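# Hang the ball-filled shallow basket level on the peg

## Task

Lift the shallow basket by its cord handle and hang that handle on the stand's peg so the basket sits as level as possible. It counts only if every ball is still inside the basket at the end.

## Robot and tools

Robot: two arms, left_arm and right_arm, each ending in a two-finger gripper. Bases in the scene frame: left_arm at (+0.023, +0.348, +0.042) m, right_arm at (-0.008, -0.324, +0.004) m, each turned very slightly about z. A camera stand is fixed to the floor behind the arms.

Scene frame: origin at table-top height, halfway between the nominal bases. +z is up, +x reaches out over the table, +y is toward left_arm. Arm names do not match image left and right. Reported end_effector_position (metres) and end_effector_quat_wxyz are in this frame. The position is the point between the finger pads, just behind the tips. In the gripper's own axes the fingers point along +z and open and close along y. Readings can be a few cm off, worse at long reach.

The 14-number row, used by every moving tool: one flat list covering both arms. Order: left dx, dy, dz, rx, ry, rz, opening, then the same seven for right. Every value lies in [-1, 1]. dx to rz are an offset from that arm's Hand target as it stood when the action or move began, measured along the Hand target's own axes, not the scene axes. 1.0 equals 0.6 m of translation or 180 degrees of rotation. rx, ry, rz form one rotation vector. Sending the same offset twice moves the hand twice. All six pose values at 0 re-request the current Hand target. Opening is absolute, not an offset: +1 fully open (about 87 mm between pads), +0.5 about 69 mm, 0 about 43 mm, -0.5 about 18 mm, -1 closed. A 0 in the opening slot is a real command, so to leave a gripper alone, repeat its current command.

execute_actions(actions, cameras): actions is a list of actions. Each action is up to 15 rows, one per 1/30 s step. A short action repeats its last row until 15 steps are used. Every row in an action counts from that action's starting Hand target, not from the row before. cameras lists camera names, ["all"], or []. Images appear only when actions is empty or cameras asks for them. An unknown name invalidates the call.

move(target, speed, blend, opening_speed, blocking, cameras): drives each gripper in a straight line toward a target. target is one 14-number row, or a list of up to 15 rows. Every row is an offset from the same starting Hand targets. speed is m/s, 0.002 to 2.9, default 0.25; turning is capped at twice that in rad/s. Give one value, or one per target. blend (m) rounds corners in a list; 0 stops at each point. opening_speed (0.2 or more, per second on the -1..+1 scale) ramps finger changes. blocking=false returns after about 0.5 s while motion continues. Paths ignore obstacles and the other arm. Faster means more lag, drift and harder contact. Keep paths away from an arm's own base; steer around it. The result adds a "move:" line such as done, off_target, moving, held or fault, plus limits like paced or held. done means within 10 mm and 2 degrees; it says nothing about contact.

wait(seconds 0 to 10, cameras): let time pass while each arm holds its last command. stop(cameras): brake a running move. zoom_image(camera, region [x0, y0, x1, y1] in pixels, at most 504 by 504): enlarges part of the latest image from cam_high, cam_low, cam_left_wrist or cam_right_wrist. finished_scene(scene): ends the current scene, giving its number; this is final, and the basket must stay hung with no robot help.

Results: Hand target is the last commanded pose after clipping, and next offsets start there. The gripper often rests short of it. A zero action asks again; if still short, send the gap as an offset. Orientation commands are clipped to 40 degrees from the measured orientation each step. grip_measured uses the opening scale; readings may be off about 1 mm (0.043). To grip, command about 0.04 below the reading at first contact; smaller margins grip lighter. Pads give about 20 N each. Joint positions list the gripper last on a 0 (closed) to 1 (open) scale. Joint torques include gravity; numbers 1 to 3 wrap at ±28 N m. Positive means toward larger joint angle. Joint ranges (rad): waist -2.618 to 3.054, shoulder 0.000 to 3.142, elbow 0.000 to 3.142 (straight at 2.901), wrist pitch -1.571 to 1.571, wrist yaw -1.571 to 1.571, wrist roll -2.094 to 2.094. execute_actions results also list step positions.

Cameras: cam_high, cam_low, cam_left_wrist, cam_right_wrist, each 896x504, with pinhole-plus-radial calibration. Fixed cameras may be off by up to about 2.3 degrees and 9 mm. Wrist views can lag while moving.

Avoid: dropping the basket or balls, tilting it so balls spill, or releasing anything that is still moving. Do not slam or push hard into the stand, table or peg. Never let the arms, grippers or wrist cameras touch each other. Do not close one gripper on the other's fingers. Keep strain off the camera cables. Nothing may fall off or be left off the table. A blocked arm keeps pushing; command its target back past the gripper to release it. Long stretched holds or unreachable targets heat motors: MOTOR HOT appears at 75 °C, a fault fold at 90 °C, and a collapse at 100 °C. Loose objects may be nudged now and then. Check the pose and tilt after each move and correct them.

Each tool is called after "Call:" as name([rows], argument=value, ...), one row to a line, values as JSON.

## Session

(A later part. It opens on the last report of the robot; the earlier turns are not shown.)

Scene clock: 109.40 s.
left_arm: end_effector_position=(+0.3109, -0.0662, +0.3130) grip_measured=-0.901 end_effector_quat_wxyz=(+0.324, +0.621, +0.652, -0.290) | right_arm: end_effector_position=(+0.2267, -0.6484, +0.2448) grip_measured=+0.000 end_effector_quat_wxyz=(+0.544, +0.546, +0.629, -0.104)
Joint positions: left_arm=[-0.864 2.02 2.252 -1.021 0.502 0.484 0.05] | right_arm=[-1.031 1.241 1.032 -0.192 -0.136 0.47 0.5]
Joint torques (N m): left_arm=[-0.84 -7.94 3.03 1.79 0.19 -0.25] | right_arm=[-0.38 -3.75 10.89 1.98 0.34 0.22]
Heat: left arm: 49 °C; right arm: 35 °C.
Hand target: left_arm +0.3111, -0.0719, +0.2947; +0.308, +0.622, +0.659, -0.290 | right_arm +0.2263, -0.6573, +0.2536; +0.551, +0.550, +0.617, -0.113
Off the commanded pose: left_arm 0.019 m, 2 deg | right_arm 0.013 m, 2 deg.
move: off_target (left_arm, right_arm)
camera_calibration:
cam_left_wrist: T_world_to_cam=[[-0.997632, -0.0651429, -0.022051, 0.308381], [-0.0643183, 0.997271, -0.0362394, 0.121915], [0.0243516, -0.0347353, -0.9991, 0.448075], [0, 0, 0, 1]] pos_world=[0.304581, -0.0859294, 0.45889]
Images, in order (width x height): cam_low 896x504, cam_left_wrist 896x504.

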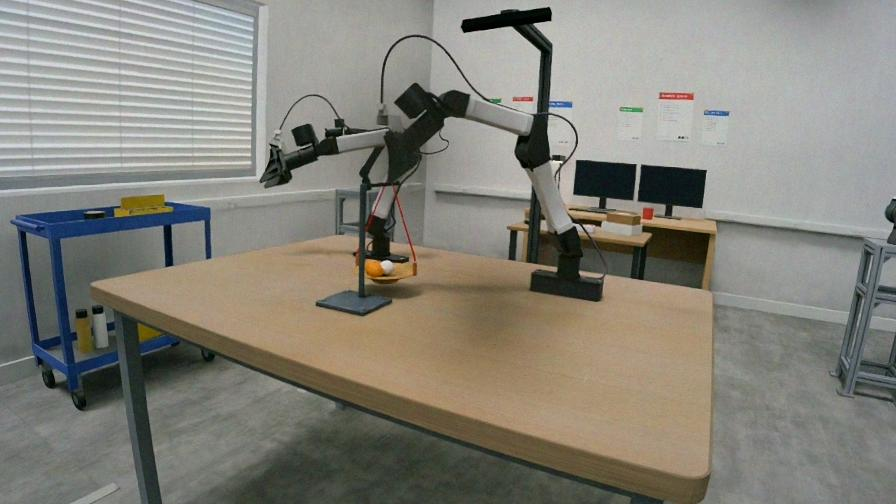

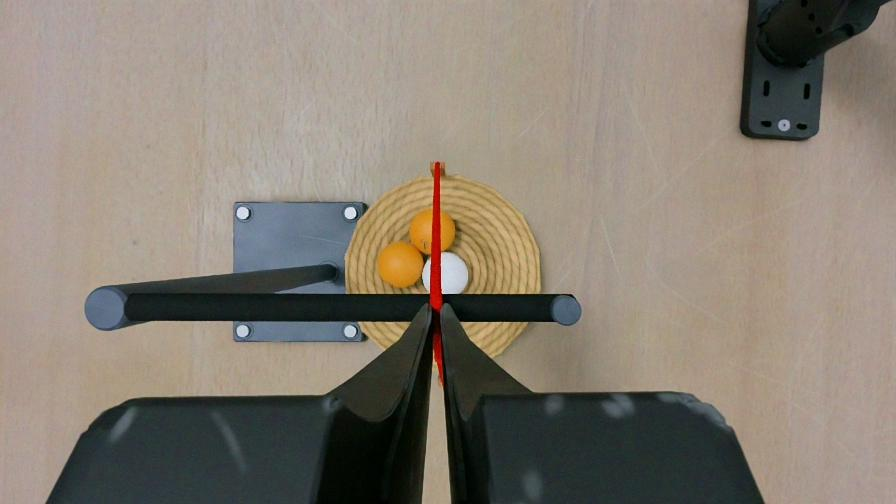

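Call:
move([
  [-0.0102,0,-0.0086,0,0,0,-1,0,0,0,0,0,0,0],
  [-0.0102,0,-0.0086,0,0,0,-0.7,0,0,0,0,0,0,0],
], speed=0.03, opening_speed=0.25, cameras=["cam_low","cam_left_wrist"])

Call:
zoom_image(camera="cam_left_wrist", region=[340, 230, 540, 380])

Call:
zoom_image(camera="cam_low", region=[310, 140, 450, 280])

Scene clock: 111.80 s.
left_arm: end_effector_position=(+0.3117, -0.0652, +0.3140) grip_measured=-0.701 end_effector_quat_wxyz=(+0.322, +0.621, +0.655, -0.286) | right_arm: end_effector_position=(+0.2267, -0.6484, +0.2448) grip_measured=+0.000 end_effector_quat_wxyz=(+0.544, +0.546, +0.629, -0.104)
Joint positions: left_arm=[-0.864 2.029 2.275 -1.041 0.494 0.483 0.15] | right_arm=[-1.031 1.241 1.032 -0.192 -0.136 0.47 0.5]
Joint torques (N m): left_arm=[-0.87 -7.21 6.17 1.61 0.28 -0.27] | right_arm=[-0.35 -3.78 10.88 1.97 0.33 0.22]
Heat: left arm: 49 °C; right arm: 35 °C.
Hand target: left_arm +0.3111, -0.0719, +0.3028; +0.308, +0.622, +0.659, -0.290 | right_arm +0.2263, -0.6573, +0.2536; +0.551, +0.550, +0.617, -0.113
Off the commanded pose: left_arm 0.013 m, 2 deg | right_arm 0.013 m, 2 deg.
move: off_target (left_arm, right_arm); target 2's new opening was sent with left_arm's hand 0.013 m and 2 deg from that target
camera_calibration:
cam_left_wrist: T_world_to_cam=[[-0.997222, -0.0708731, -0.0229135, 0.309161], [-0.0702112, 0.997125, -0.0285057, 0.120455], [0.0248679, -0.0268178, -0.999331, 0.44947], [0, 0, 0, 1]] pos_world=[0.305582, -0.0861437, 0.459687]
Images, in order (width x height): cam_low 896x504, cam_left_wrist 896x504.

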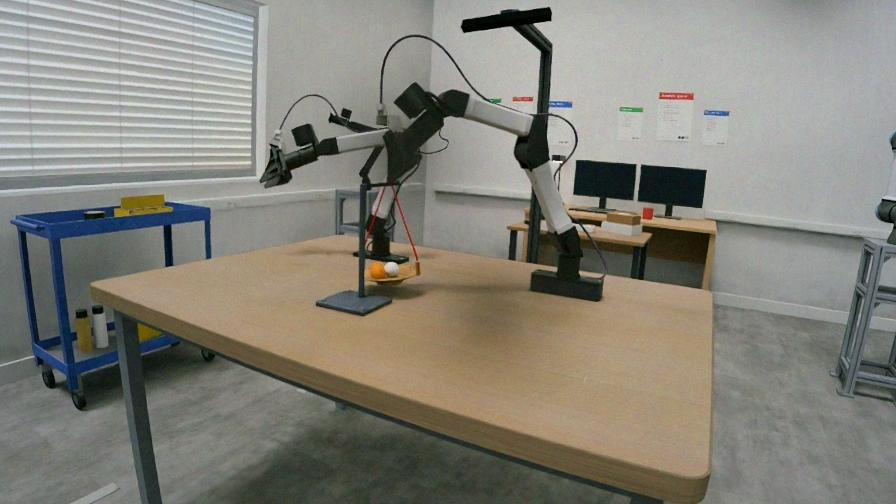

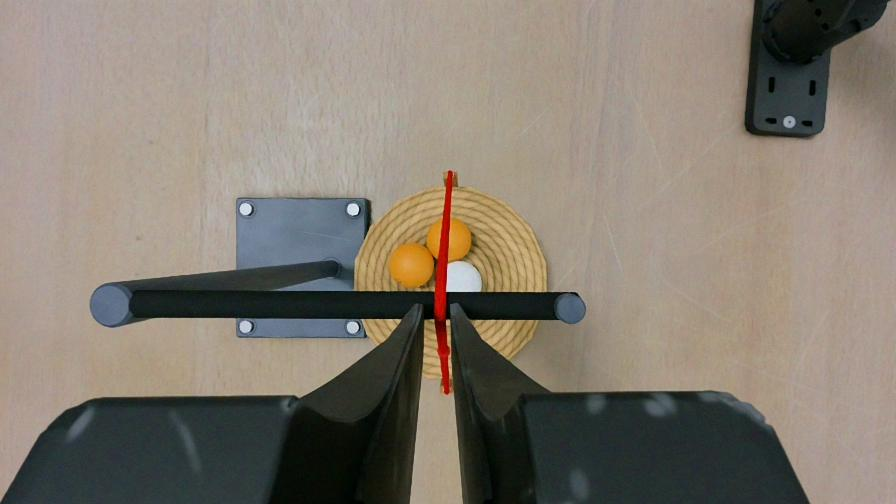

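Scaled by 2.520 from the camera's 896x504 image, which has a finer 1280x720 frame.

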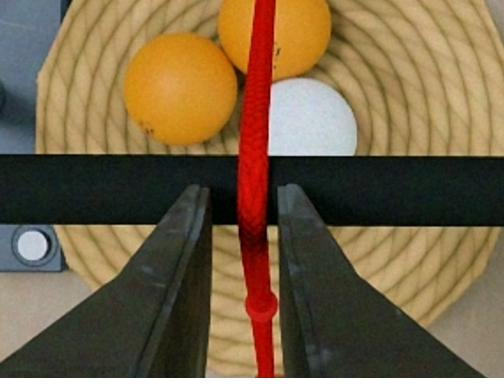

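Scaled by 3.600 from the camera's 896x504 image, which has a finer 1280x720 frame.

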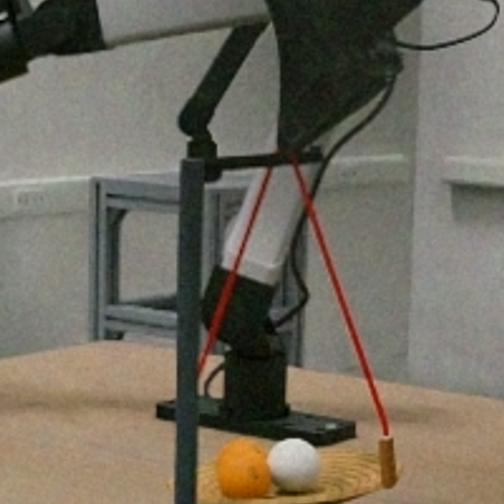

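Call:
move([
  [-0.008,0,-0.003,0,0,0,-0.35,0,0,0,0,0,0,0],
  [-0.008,0,-0.003,0,0,0,-0.35,0,0,0,0,0,0,0],
  [0,0,-0.15,0,0,0,-0.3,0,0,0,0,0,0,0],
  [0,0,-0.3,0,0,0,-0.3,0,0,0,0,0,0,0],
], speed=[0.03,0.03,0.05,0.12], opening_speed=0.4, cameras=["cam_high","cam_low","cam_left_wrist"])

Call:
zoom_image(camera="cam_low", region=[310, 140, 450, 280])

Call:
zoom_image(camera="cam_high", region=[410, 270, 550, 410])

Scene clock: 117.60 s.
left_arm: end_effector_position=(+0.3097, +0.0606, +0.4074) grip_measured=-0.300 end_effector_quat_wxyz=(+0.342, +0.599, +0.662, -0.292) | right_arm: end_effector_position=(+0.2267, -0.6484, +0.2448) grip_measured=+0.000 end_effector_quat_wxyz=(+0.544, +0.546, +0.629, -0.104)
Joint positions: left_arm=[-0.601 1.972 2.668 -1.554 0.666 0.648 0.35] | right_arm=[-1.031 1.241 1.032 -0.192 -0.136 0.47 0.5]
Joint torques (N m): left_arm=[0.32 -10.02 3.45 1.47 0.41 0.03] | right_arm=[-0.38 -3.74 10.88 1.97 0.33 0.22]
Heat: left arm: 49 °C; right arm: 35 °C.
Hand target: left_arm +0.3029, +0.0658, +0.4183; +0.308, +0.622, +0.659, -0.290 | right_arm +0.2263, -0.6573, +0.2536; +0.551, +0.550, +0.617, -0.113
Off the commanded pose: left_arm 0.014 m, 5 deg | right_arm 0.013 m, 2 deg.
joint sent to its limit (left arm) — joint 4 (wrist pitch), lower limit. The joint targets are off in orientation, not in position.
move: off_target (left_arm, right_arm); target 3's new opening was sent with left_arm's hand 0.025 m and 4 deg from that target
camera_calibration:
cam_left_wrist: T_world_to_cam=[[-0.992963, -0.116729, -0.0199653, 0.318345], [-0.115045, 0.990808, -0.0711588, 0.0291328], [0.028088, -0.0683611, -0.997265, 0.546867], [0, 0, 0, 1]] pos_world=[0.304096, 0.0456796, 0.553801]
Images, in order (width x height): cam_high 896x504, cam_low 896x504, cam_left_wrist 896x504.

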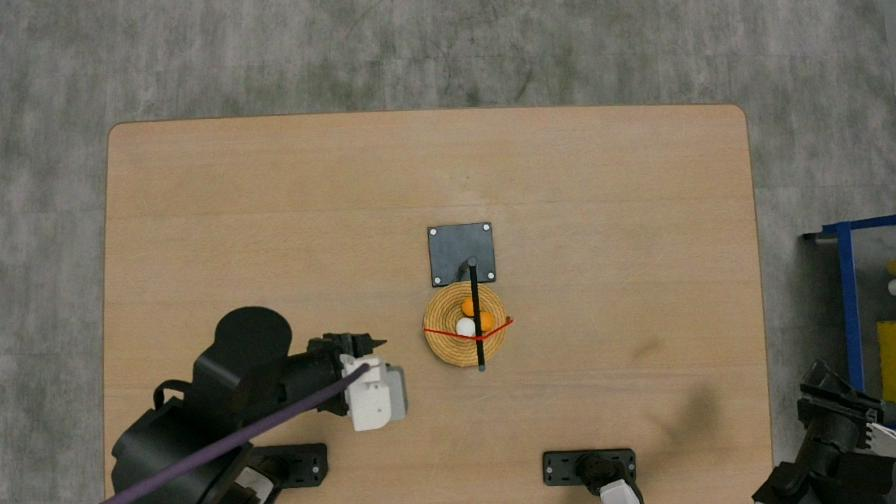

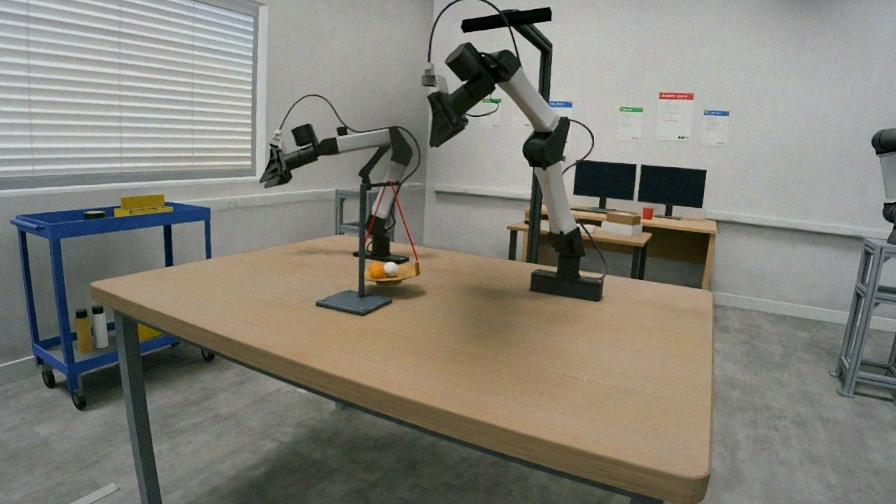

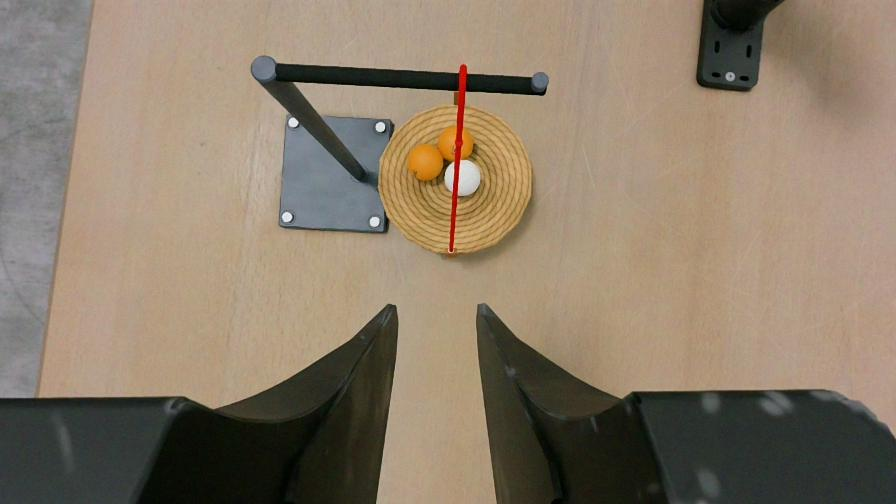

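Scaled by 3.600 from the camera's 896x504 image, which has a finer 1280x720 frame.

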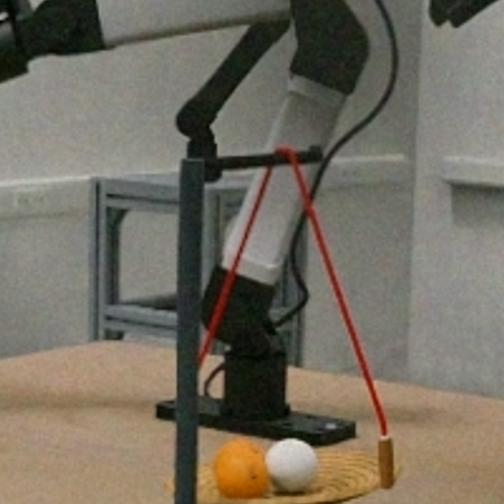

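Scaled by 3.600 from the camera's 896x504 image, which has a finer 1280x720 frame.

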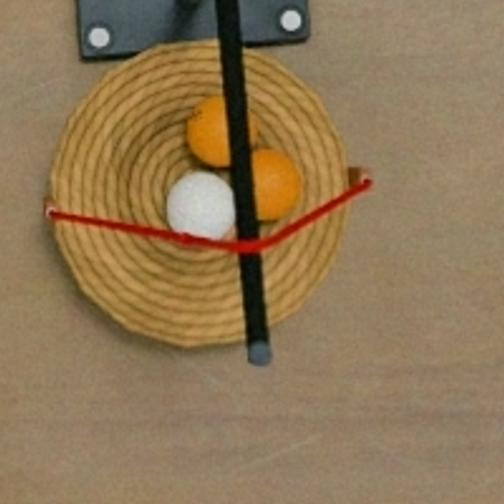

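Call:
zoom_image(camera="cam_low", region=[340, 225, 440, 295])

Call:
zoom_image(camera="cam_left_wrist", region=[360, 50, 560, 270])

Scaled by 5.040 from the camera's 896x504 image, which has a finer 1280x720 frame.

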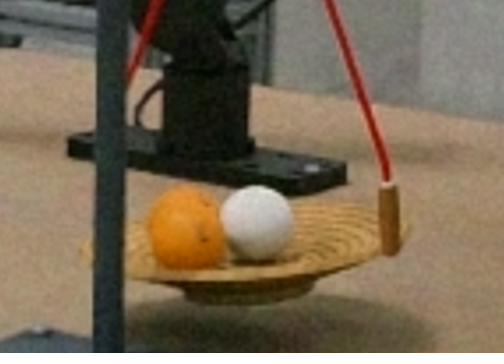

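Scaled by 2.291 from the camera's 896x504 image, which has a finer 1280x720 frame.

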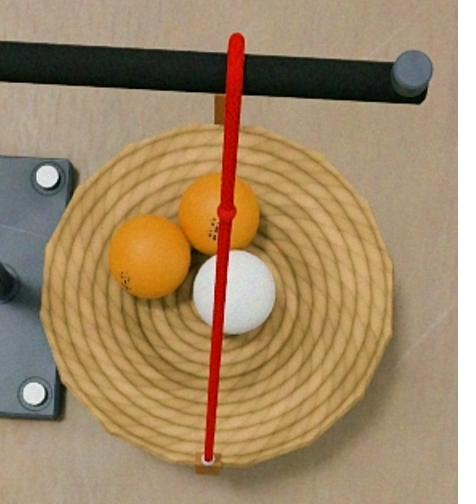

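Call:
move(target=[0.041,0.005,0.213,0,0,0,-0.35,0,0,0,0,0,0,0], speed=0.12, cameras=["cam_low","cam_left_wrist"])

Call:
zoom_image(camera="cam_low", region=[310, 140, 450, 280])

Scene clock: 120.67 s.
left_arm: end_effector_position=(+0.3099, -0.0135, +0.3130) grip_measured=-0.350 end_effector_quat_wxyz=(+0.298, +0.624, +0.661, -0.290) | right_arm: end_effector_position=(+0.2267, -0.6484, +0.2448) grip_measured=+0.000 end_effector_quat_wxyz=(+0.544, +0.546, +0.629, -0.104)
Joint positions: left_arm=[-0.77 1.92 2.147 -1.117 0.571 0.572 0.325] | right_arm=[-1.031 1.241 1.032 -0.192 -0.136 0.47 0.5]
Joint torques (N m): left_arm=[-0.54 -9.5 4.63 1.74 0.2 -0.26] | right_arm=[-0.38 -3.77 10.86 1.98 0.33 0.21]
Heat: left arm: 48 °C; right arm: 35 °C.
Hand target: left_arm +0.3107, -0.0160, +0.3174; +0.308, +0.622, +0.659, -0.290 | right_arm +0.2263, -0.6573, +0.2536; +0.551, +0.550, +0.617, -0.113
Off the commanded pose: left_arm 0.005 m, 1 deg | right_arm 0.013 m, 2 deg.
move: off_target (right_arm)
camera_calibration:
cam_left_wrist: T_world_to_cam=[[-0.99825, -0.057299, 0.0146346, 0.299662], [-0.0572391, 0.99835, 0.00448227, 0.0543509], [-0.0148673, 0.00363675, -0.999883, 0.462787], [0, 0, 0, 1]] pos_world=[0.309129, -0.0387739, 0.458104]
Images, in order (width x height): cam_low 896x504, cam_left_wrist 896x504.

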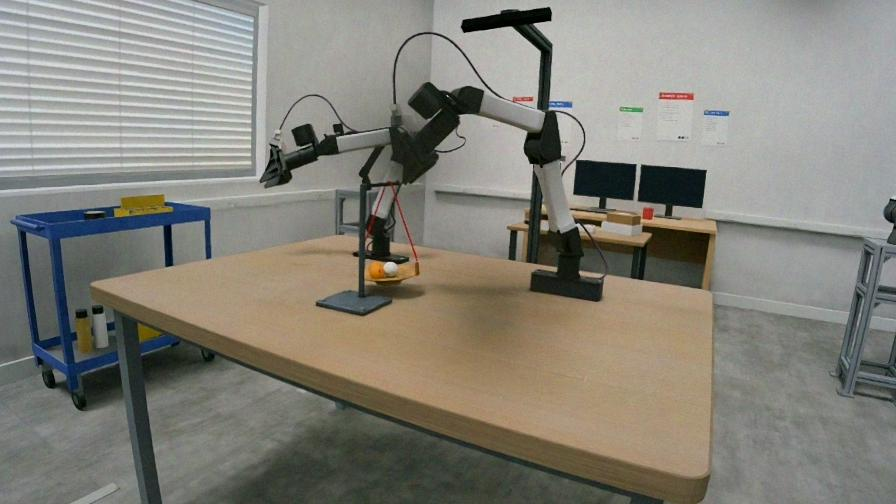

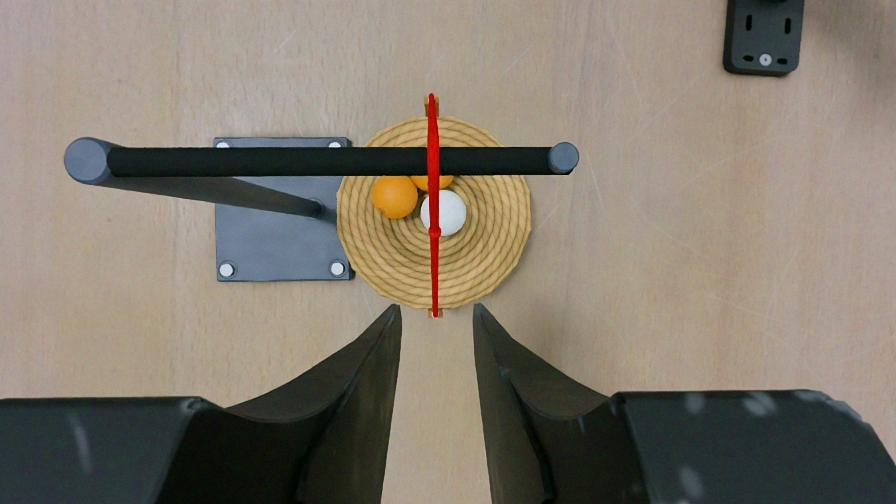

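Scaled by 3.600 from the camera's 896x504 image, which has a finer 1280x720 frame.

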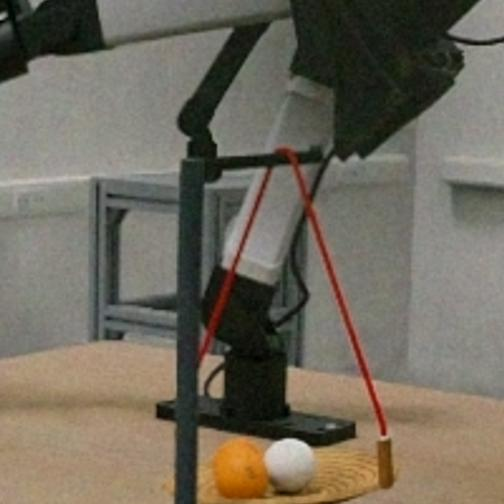

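Call:
move(target=[0.008,-0.002,0.099,0,0,0,-0.35,0,0,0,0,0,0,0], speed=0.06, cameras=["cam_low","cam_left_wrist"])

Call:
zoom_image(camera="cam_low", region=[310, 140, 450, 280])

Call:
zoom_image(camera="cam_left_wrist", region=[340, 180, 540, 380])

Scene clock: 122.57 s.
left_arm: end_effector_position=(+0.3100, -0.0530, +0.2795) grip_measured=-0.350 end_effector_quat_wxyz=(+0.306, +0.624, +0.658, -0.290) | right_arm: end_effector_position=(+0.2267, -0.6484, +0.2448) grip_measured=+0.000 end_effector_quat_wxyz=(+0.544, +0.546, +0.629, -0.104)
Joint positions: left_arm=[-0.842 1.952 2.032 -0.919 0.522 0.507 0.325] | right_arm=[-1.031 1.241 1.032 -0.192 -0.136 0.47 0.5]
Joint torques (N m): left_arm=[-0.61 -8.49 5.19 1.79 0.16 -0.25] | right_arm=[-0.36 -3.75 10.86 1.98 0.33 0.22]
Heat: left arm: 48 °C; right arm: 35 °C.
Hand target: left_arm +0.3121, -0.0584, +0.2755; +0.308, +0.622, +0.659, -0.290 | right_arm +0.2263, -0.6573, +0.2536; +0.551, +0.550, +0.617, -0.113
Off the commanded pose: left_arm 0.007 m, 0 deg | right_arm 0.013 m, 2 deg.
move: off_target (right_arm)
camera_calibration:
cam_left_wrist: T_world_to_cam=[[-0.998286, -0.0584895, 0.00200829, 0.301448], [-0.0585031, 0.998259, -0.00755487, 0.0977146], [-0.00156291, -0.00765941, -0.999969, 0.424679], [0, 0, 0, 1]] pos_world=[0.307312, -0.0766601, 0.424799]
Images, in order (width x height): cam_low 896x504, cam_left_wrist 896x504.

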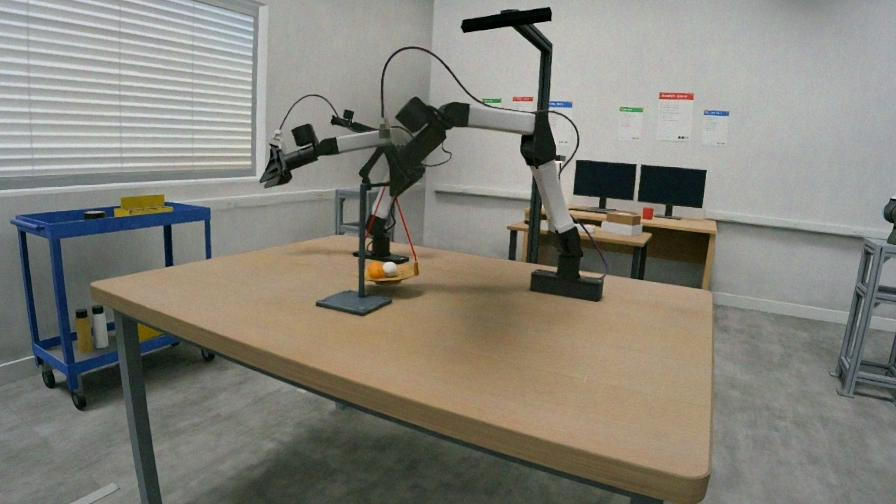

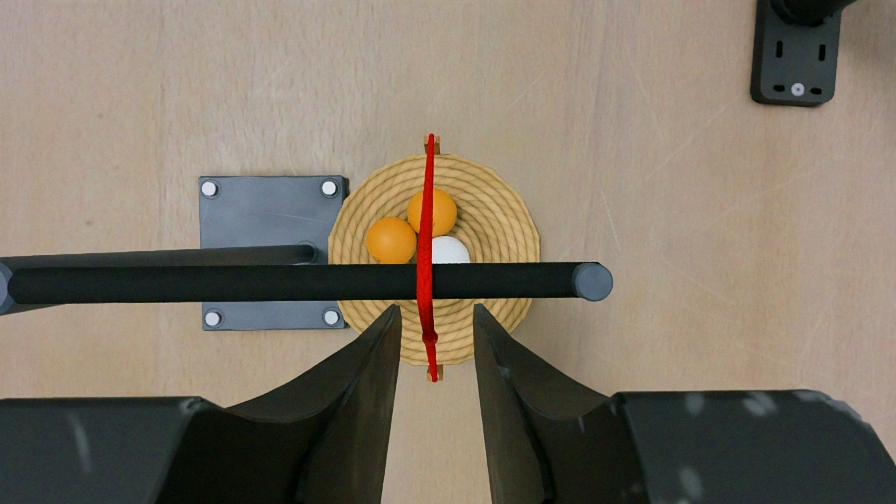

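Scaled by 3.600 from the camera's 896x504 image, which has a finer 1280x720 frame.

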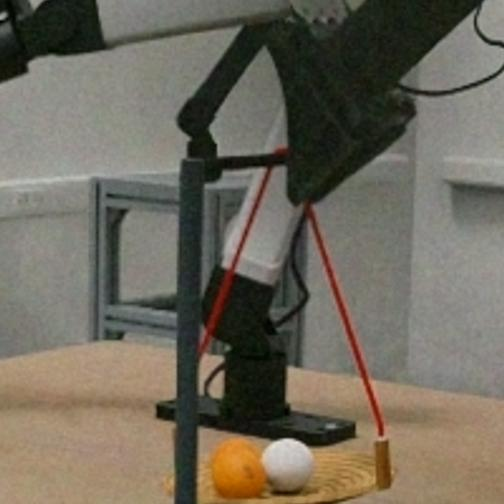

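Scaled by 2.520 from the camera's 896x504 image, which has a finer 1280x720 frame.

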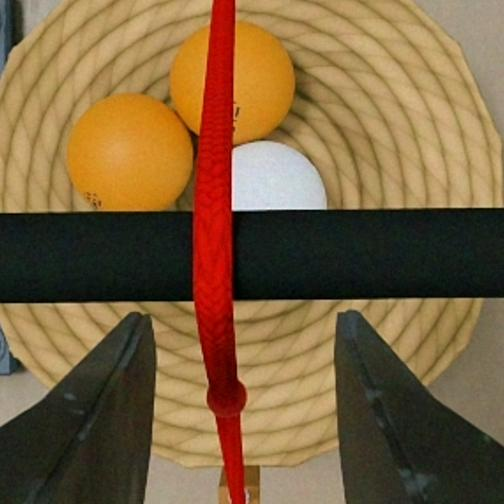

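Call:
move(target=[0.005,0.003,0.023,0,0,0,-0.35,0,0,0,0,0,0,0], speed=0.04, cameras=["cam_low","cam_left_wrist"])

Call:
zoom_image(camera="cam_low", region=[310, 140, 450, 280])

Call:
zoom_image(camera="cam_left_wrist", region=[340, 180, 540, 380])

Scene clock: 123.83 s.
left_arm: end_effector_position=(+0.3128, -0.0611, +0.2692) grip_measured=-0.350 end_effector_quat_wxyz=(+0.307, +0.624, +0.658, -0.290) | right_arm: end_effector_position=(+0.2267, -0.6484, +0.2448) grip_measured=+0.000 end_effector_quat_wxyz=(+0.544, +0.546, +0.629, -0.104)
Joint positions: left_arm=[-0.851 1.97 2.013 -0.877 0.515 0.499 0.325] | right_arm=[-1.031 1.241 1.032 -0.192 -0.136 0.47 0.5]
Joint torques (N m): left_arm=[-0.77 -8.68 5.16 1.81 0.16 -0.26] | right_arm=[-0.38 -3.73 10.89 1.97 0.33 0.22]
Heat: left arm: 47 °C; right arm: 35 °C.
Hand target: left_arm +0.3143, -0.0670, +0.2644; +0.308, +0.622, +0.659, -0.290 | right_arm +0.2263, -0.6573, +0.2536; +0.551, +0.550, +0.617, -0.113
Off the commanded pose: left_arm 0.008 m, 0 deg | right_arm 0.013 m, 2 deg.
move: off_target (right_arm)
camera_calibration:
cam_left_wrist: T_world_to_cam=[[-0.998211, -0.0597912, 0.000776421, 0.304072], [-0.0597957, 0.998173, -0.00862415, 0.106618], [-0.000259355, -0.00865515, -0.999963, 0.413931], [0, 0, 0, 1]] pos_world=[0.310011, -0.0846597, 0.414598]
Images, in order (width x height): cam_low 896x504, cam_left_wrist 896x504.

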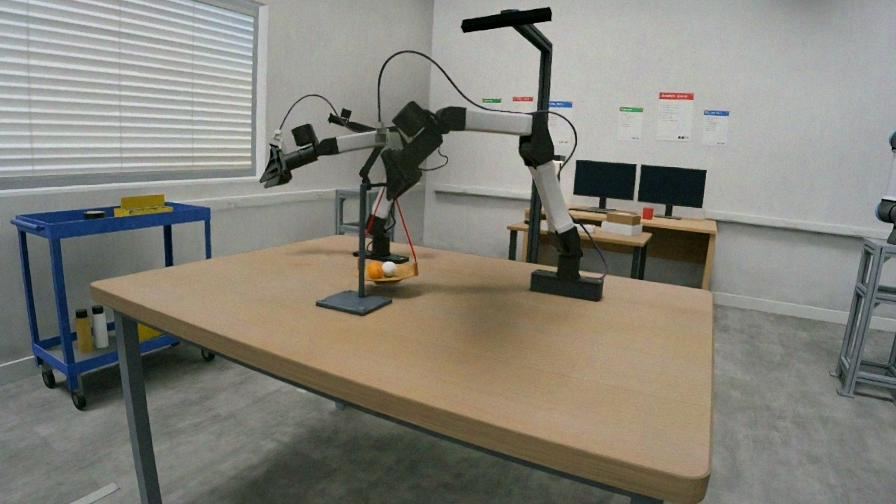

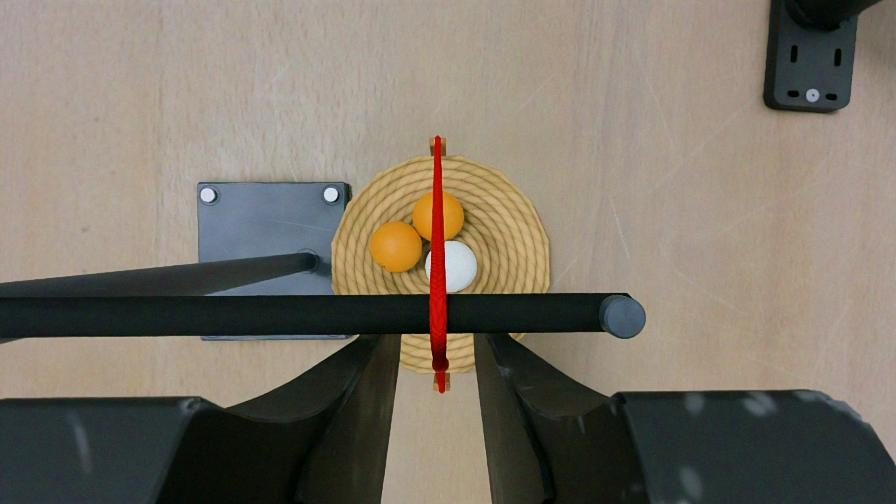

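Scaled by 3.600 from the camera's 896x504 image, which has a finer 1280x720 frame.

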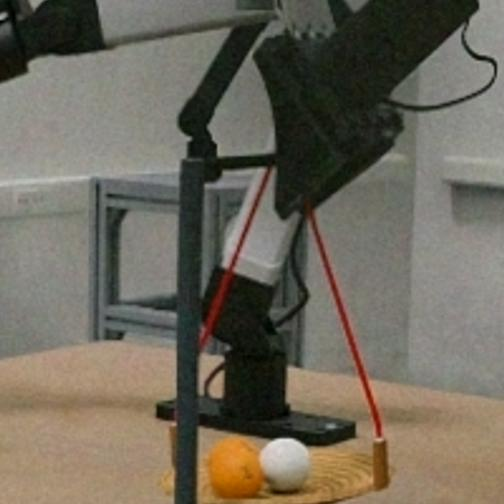

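Scaled by 2.520 from the camera's 896x504 image, which has a finer 1280x720 frame.

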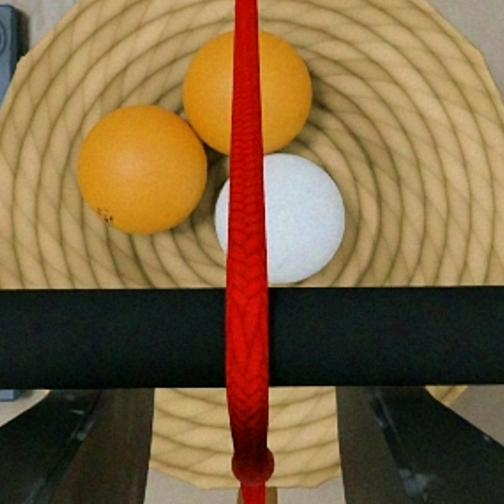

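Call:
move(target=[0,0,0,0,0,0,-1,0,0,0,0,0,0,0], opening_speed=0.5, cameras=["cam_low","cam_left_wrist"])

Call:
zoom_image(camera="cam_low", region=[310, 140, 450, 280])

Call:
zoom_image(camera="cam_left_wrist", region=[340, 180, 540, 380])

Scene clock: 125.47 s.
left_arm: end_effector_position=(+0.3129, -0.0611, +0.2692) grip_measured=-0.904 end_effector_quat_wxyz=(+0.307, +0.624, +0.658, -0.289) | right_arm: end_effector_position=(+0.2267, -0.6484, +0.2448) grip_measured=+0.000 end_effector_quat_wxyz=(+0.544, +0.546, +0.629, -0.104)
Joint positions: left_arm=[-0.851 1.97 2.013 -0.876 0.514 0.498 0.048] | right_arm=[-1.031 1.241 1.032 -0.192 -0.136 0.47 0.5]
Joint torques (N m): left_arm=[-0.77 -8.59 5.2 1.85 0.17 -0.26] | right_arm=[-0.38 -3.75 10.86 1.97 0.33 0.22]
Heat: left arm: 47 °C; right arm: 35 °C.
Hand target: left_arm +0.3143, -0.0670, +0.2644; +0.308, +0.622, +0.659, -0.290 | right_arm +0.2263, -0.6573, +0.2536; +0.551, +0.550, +0.617, -0.113
Off the commanded pose: left_arm 0.008 m, 0 deg | right_arm 0.013 m, 2 deg.
move: off_target (right_arm)
camera_calibration:
cam_left_wrist: T_world_to_cam=[[-0.99818, -0.0602948, 0.000685498, 0.304158], [-0.0602985, 0.998142, -0.00872806, 0.10682], [-0.000157968, -0.00875351, -0.999962, 0.41389], [0, 0, 0, 1]] pos_world=[0.310111, -0.0846599, 0.414598]
Images, in order (width x height): cam_low 896x504, cam_left_wrist 896x504.

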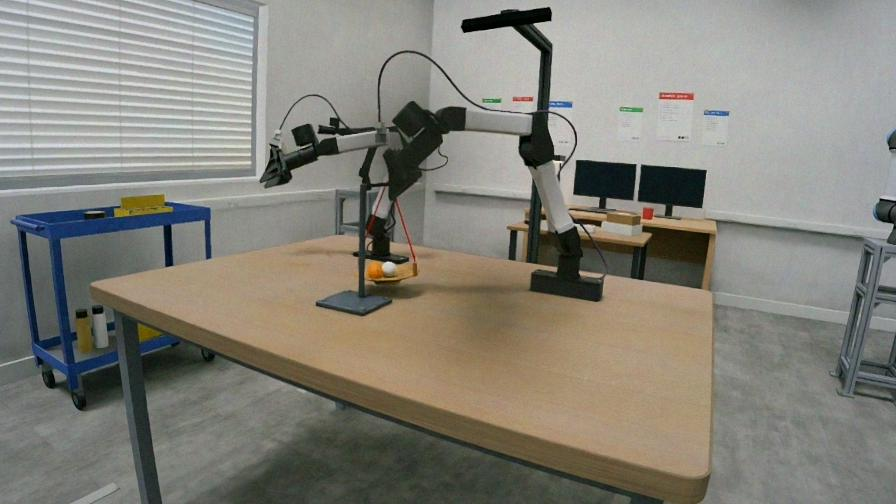

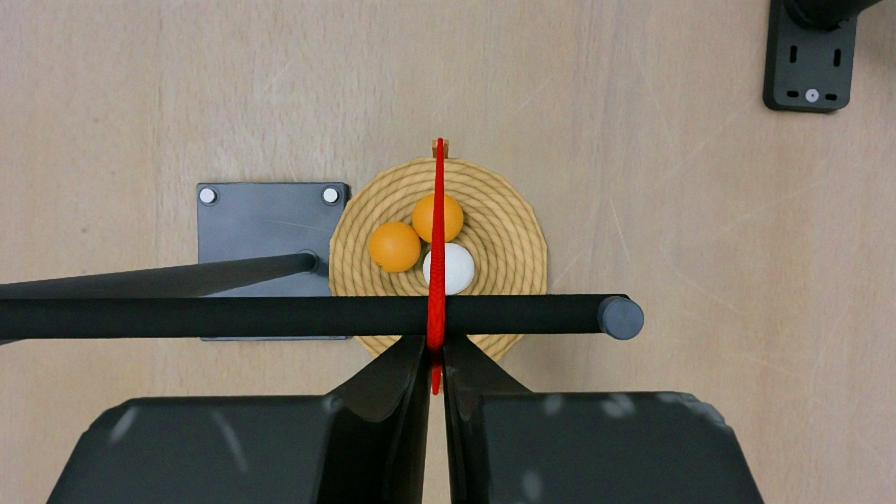

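Scaled by 3.600 from the camera's 896x504 image, which has a finer 1280x720 frame.

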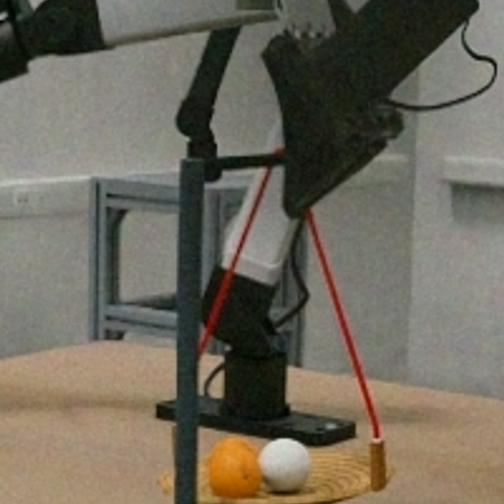

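Scaled by 2.520 from the camera's 896x504 image, which has a finer 1280x720 frame.

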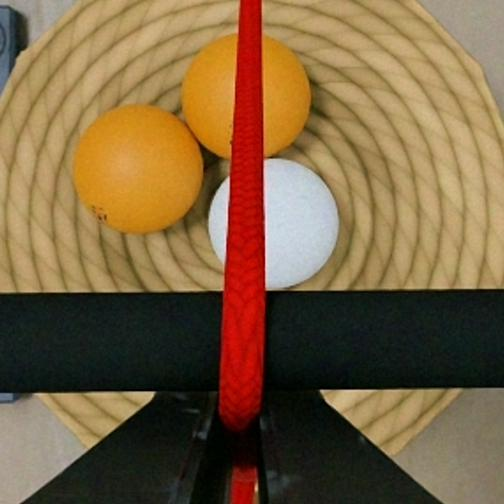

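Call:
move(target=[0.018,0,0.0043,0,0,0,-1,0,0,0,0,0,0,0], speed=0.02, cameras=["cam_low","cam_left_wrist"])

Call:
zoom_image(camera="cam_low", region=[340, 225, 440, 295])

Scene clock: 126.53 s.
left_arm: end_effector_position=(+0.3131, -0.0613, +0.2482) grip_measured=-0.904 end_effector_quat_wxyz=(+0.297, +0.624, +0.663, -0.289) | right_arm: end_effector_position=(+0.2267, -0.6484, +0.2448) grip_measured=+0.000 end_effector_quat_wxyz=(+0.544, +0.546, +0.629, -0.104)
Joint positions: left_arm=[-0.851 1.97 1.939 -0.824 0.514 0.498 0.048] | right_arm=[-1.031 1.241 1.032 -0.192 -0.136 0.47 0.5]
Joint torques (N m): left_arm=[-0.13 -10.84 4.89 1.78 0.24 -0.2] | right_arm=[-0.39 -3.75 10.86 1.98 0.33 0.22]
Heat: left arm: 46 °C; right arm: 35 °C.
Hand target: left_arm +0.3141, -0.0620, +0.2544; +0.308, +0.622, +0.659, -0.290 | right_arm +0.2263, -0.6573, +0.2536; +0.551, +0.550, +0.617, -0.113
Off the commanded pose: left_arm 0.006 m, 1 deg | right_arm 0.013 m, 2 deg.
move: off_target (right_arm)
camera_calibration:
cam_left_wrist: T_world_to_cam=[[-0.99807, -0.0603505, 0.0146001, 0.300831], [-0.0602378, 0.998152, 0.00804147, 0.102578], [-0.0150584, 0.00714647, -0.999861, 0.398475], [0, 0, 0, 1]] pos_world=[0.31243, -0.0870806, 0.393203]
Images, in order (width x height): cam_low 896x504, cam_left_wrist 896x504.

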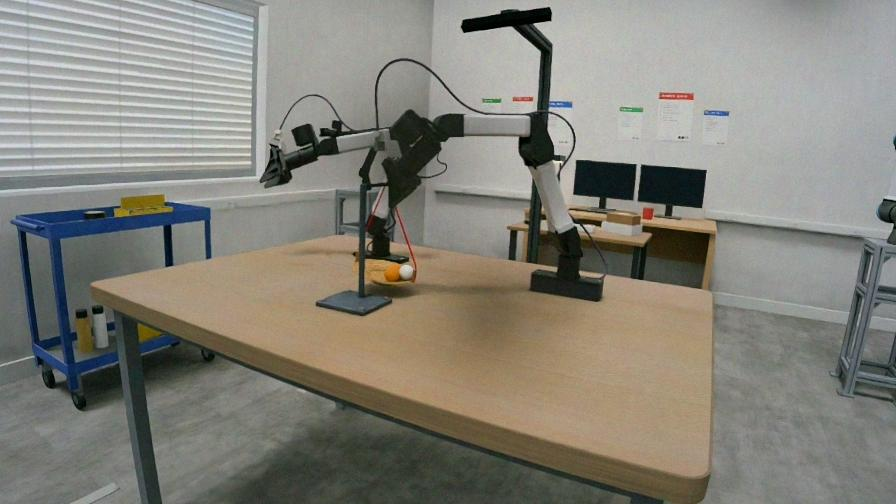

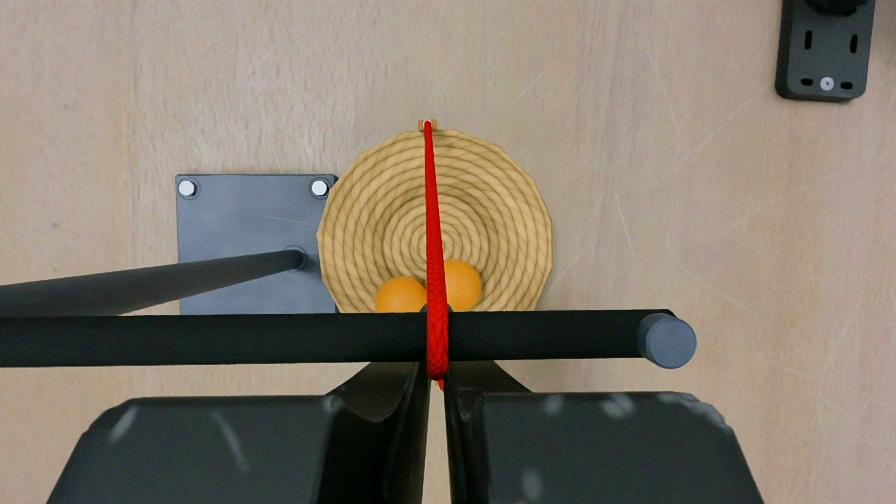

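Scaled by 5.040 from the camera's 896x504 image, which has a finer 1280x720 frame.

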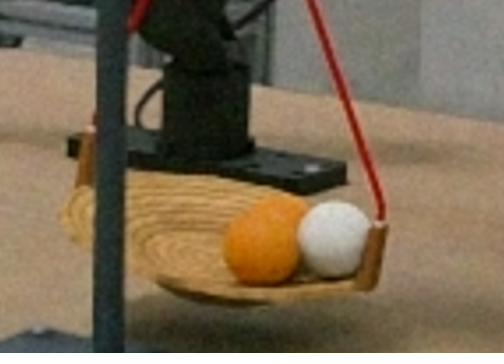

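Call:
move(target=[-0.0204,0,-0.0172,0,0,0,-1,0,0,0,0,0,0,0], speed=0.01, cameras=["cam_low","cam_left_wrist"])

Call:
zoom_image(camera="cam_low", region=[340, 225, 440, 295])

Scene clock: 128.60 s.
left_arm: end_effector_position=(+0.3109, -0.0589, +0.2618) grip_measured=-0.904 end_effector_quat_wxyz=(+0.297, +0.624, +0.663, -0.289) | right_arm: end_effector_position=(+0.2267, -0.6484, +0.2448) grip_measured=+0.000 end_effector_quat_wxyz=(+0.544, +0.546, +0.629, -0.104)
Joint positions: left_arm=[-0.851 1.97 1.994 -0.878 0.514 0.498 0.048] | right_arm=[-1.031 1.241 1.032 -0.192 -0.136 0.47 0.5]
Joint torques (N m): left_arm=[0.05 -9.48 7.57 1.6 0.22 -0.18] | right_arm=[-0.38 -3.75 10.86 1.98 0.32 0.21]
Heat: left arm: 46 °C; right arm: 35 °C.
Hand target: left_arm +0.3140, -0.0620, +0.2705; +0.308, +0.622, +0.659, -0.290 | right_arm +0.2263, -0.6573, +0.2536; +0.551, +0.550, +0.617, -0.113
Off the commanded pose: left_arm 0.010 m, 1 deg | right_arm 0.013 m, 2 deg.
move: off_target (right_arm)
camera_calibration:
cam_left_wrist: T_world_to_cam=[[-0.998075, -0.0603434, 0.0143189, 0.298692], [-0.0602374, 0.998154, 0.00772393, 0.100169], [-0.0147585, 0.00684653, -0.999868, 0.411908], [0, 0, 0, 1]] pos_world=[0.31023, -0.0847802, 0.406803]
Images, in order (width x height): cam_low 896x504, cam_left_wrist 896x504.

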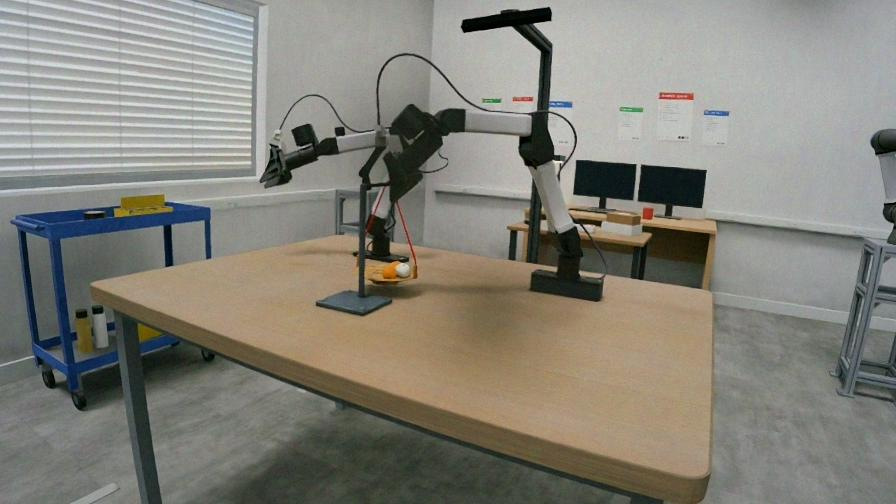

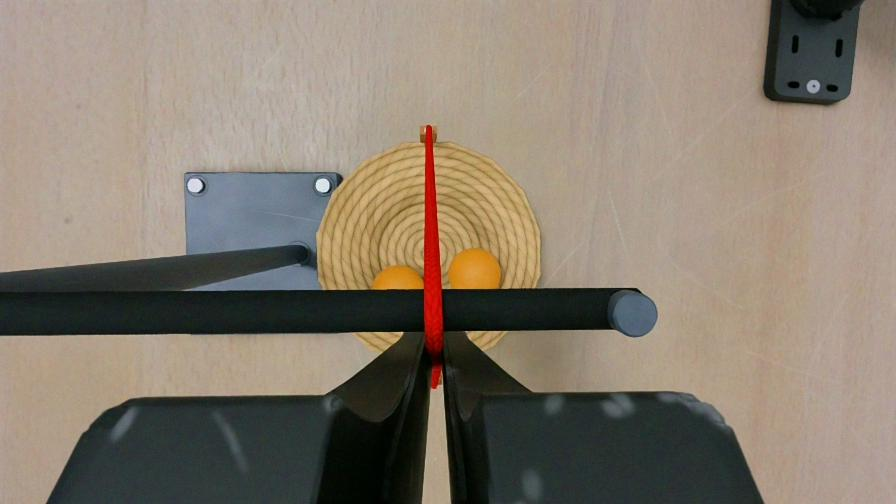

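Scaled by 5.040 from the camera's 896x504 image, which has a finer 1280x720 frame.

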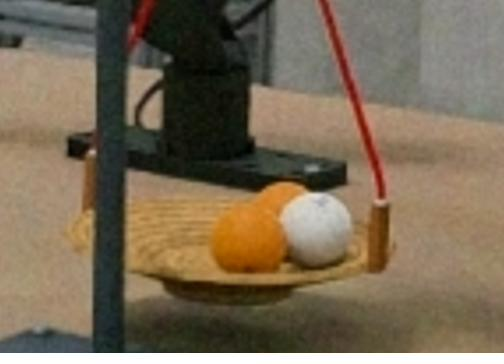

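Call:
move(target=[0,0,0,0,0,0,-0.35,0,0,0,0,0,0,0], opening_speed=0.25, cameras=["cam_low","cam_left_wrist"])

Call:
zoom_image(camera="cam_low", region=[340, 225, 440, 295])

Scene clock: 131.83 s.
left_arm: end_effector_position=(+0.3109, -0.0589, +0.2618) grip_measured=-0.350 end_effector_quat_wxyz=(+0.297, +0.624, +0.663, -0.289) | right_arm: end_effector_position=(+0.2267, -0.6484, +0.2448) grip_measured=+0.000 end_effector_quat_wxyz=(+0.544, +0.546, +0.629, -0.104)
Joint positions: left_arm=[-0.851 1.97 1.994 -0.878 0.514 0.498 0.325] | right_arm=[-1.031 1.241 1.032 -0.192 -0.136 0.47 0.5]
Joint torques (N m): left_arm=[-0.2 -9.42 7.54 1.6 0.27 -0.19] | right_arm=[-0.38 -3.74 10.89 1.98 0.33 0.21]
Heat: left arm: 45 °C; right arm: 36 °C.
Hand target: left_arm +0.3141, -0.0620, +0.2706; +0.308, +0.622, +0.659, -0.290 | right_arm +0.2263, -0.6573, +0.2536; +0.551, +0.550, +0.617, -0.113
Off the commanded pose: left_arm 0.010 m, 1 deg | right_arm 0.013 m, 2 deg.
move: off_target (right_arm)
camera_calibration:
cam_left_wrist: T_world_to_cam=[[-0.998075, -0.0603434, 0.0143189, 0.298692], [-0.0602374, 0.998154, 0.00772393, 0.100169], [-0.0147585, 0.00684653, -0.999868, 0.411908], [0, 0, 0, 1]] pos_world=[0.31023, -0.0847802, 0.406803]
Images, in order (width x height): cam_low 896x504, cam_left_wrist 896x504.

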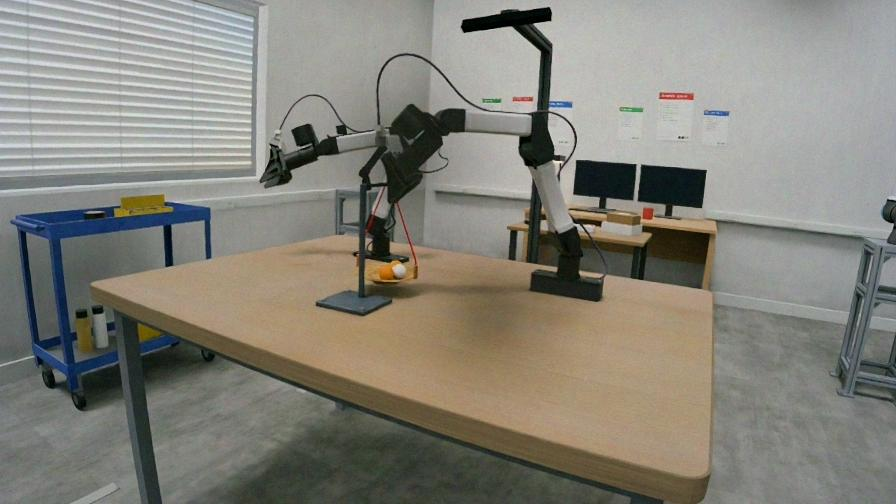

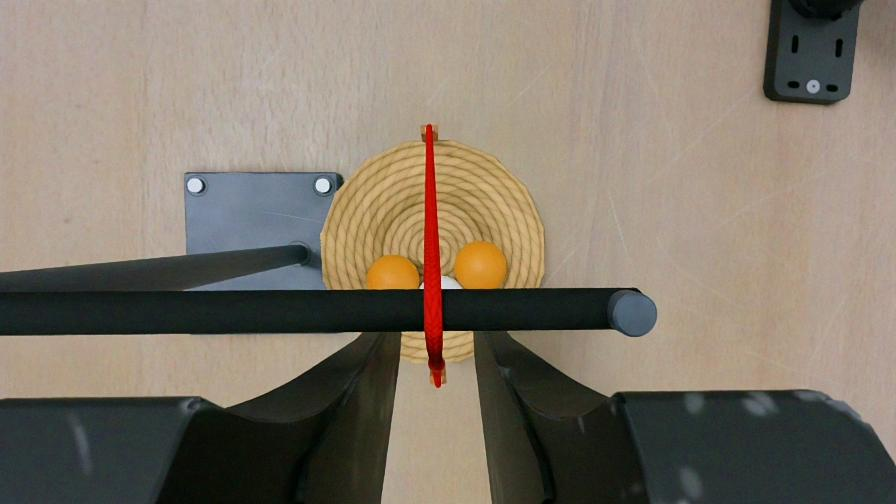

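Scaled by 5.040 from the camera's 896x504 image, which has a finer 1280x720 frame.

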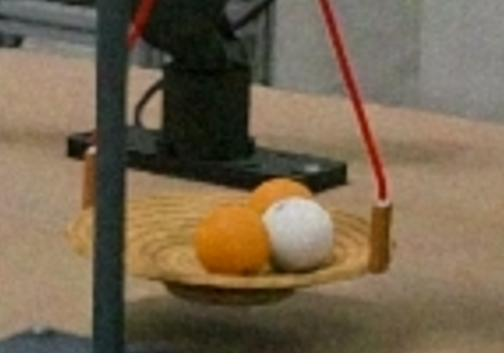

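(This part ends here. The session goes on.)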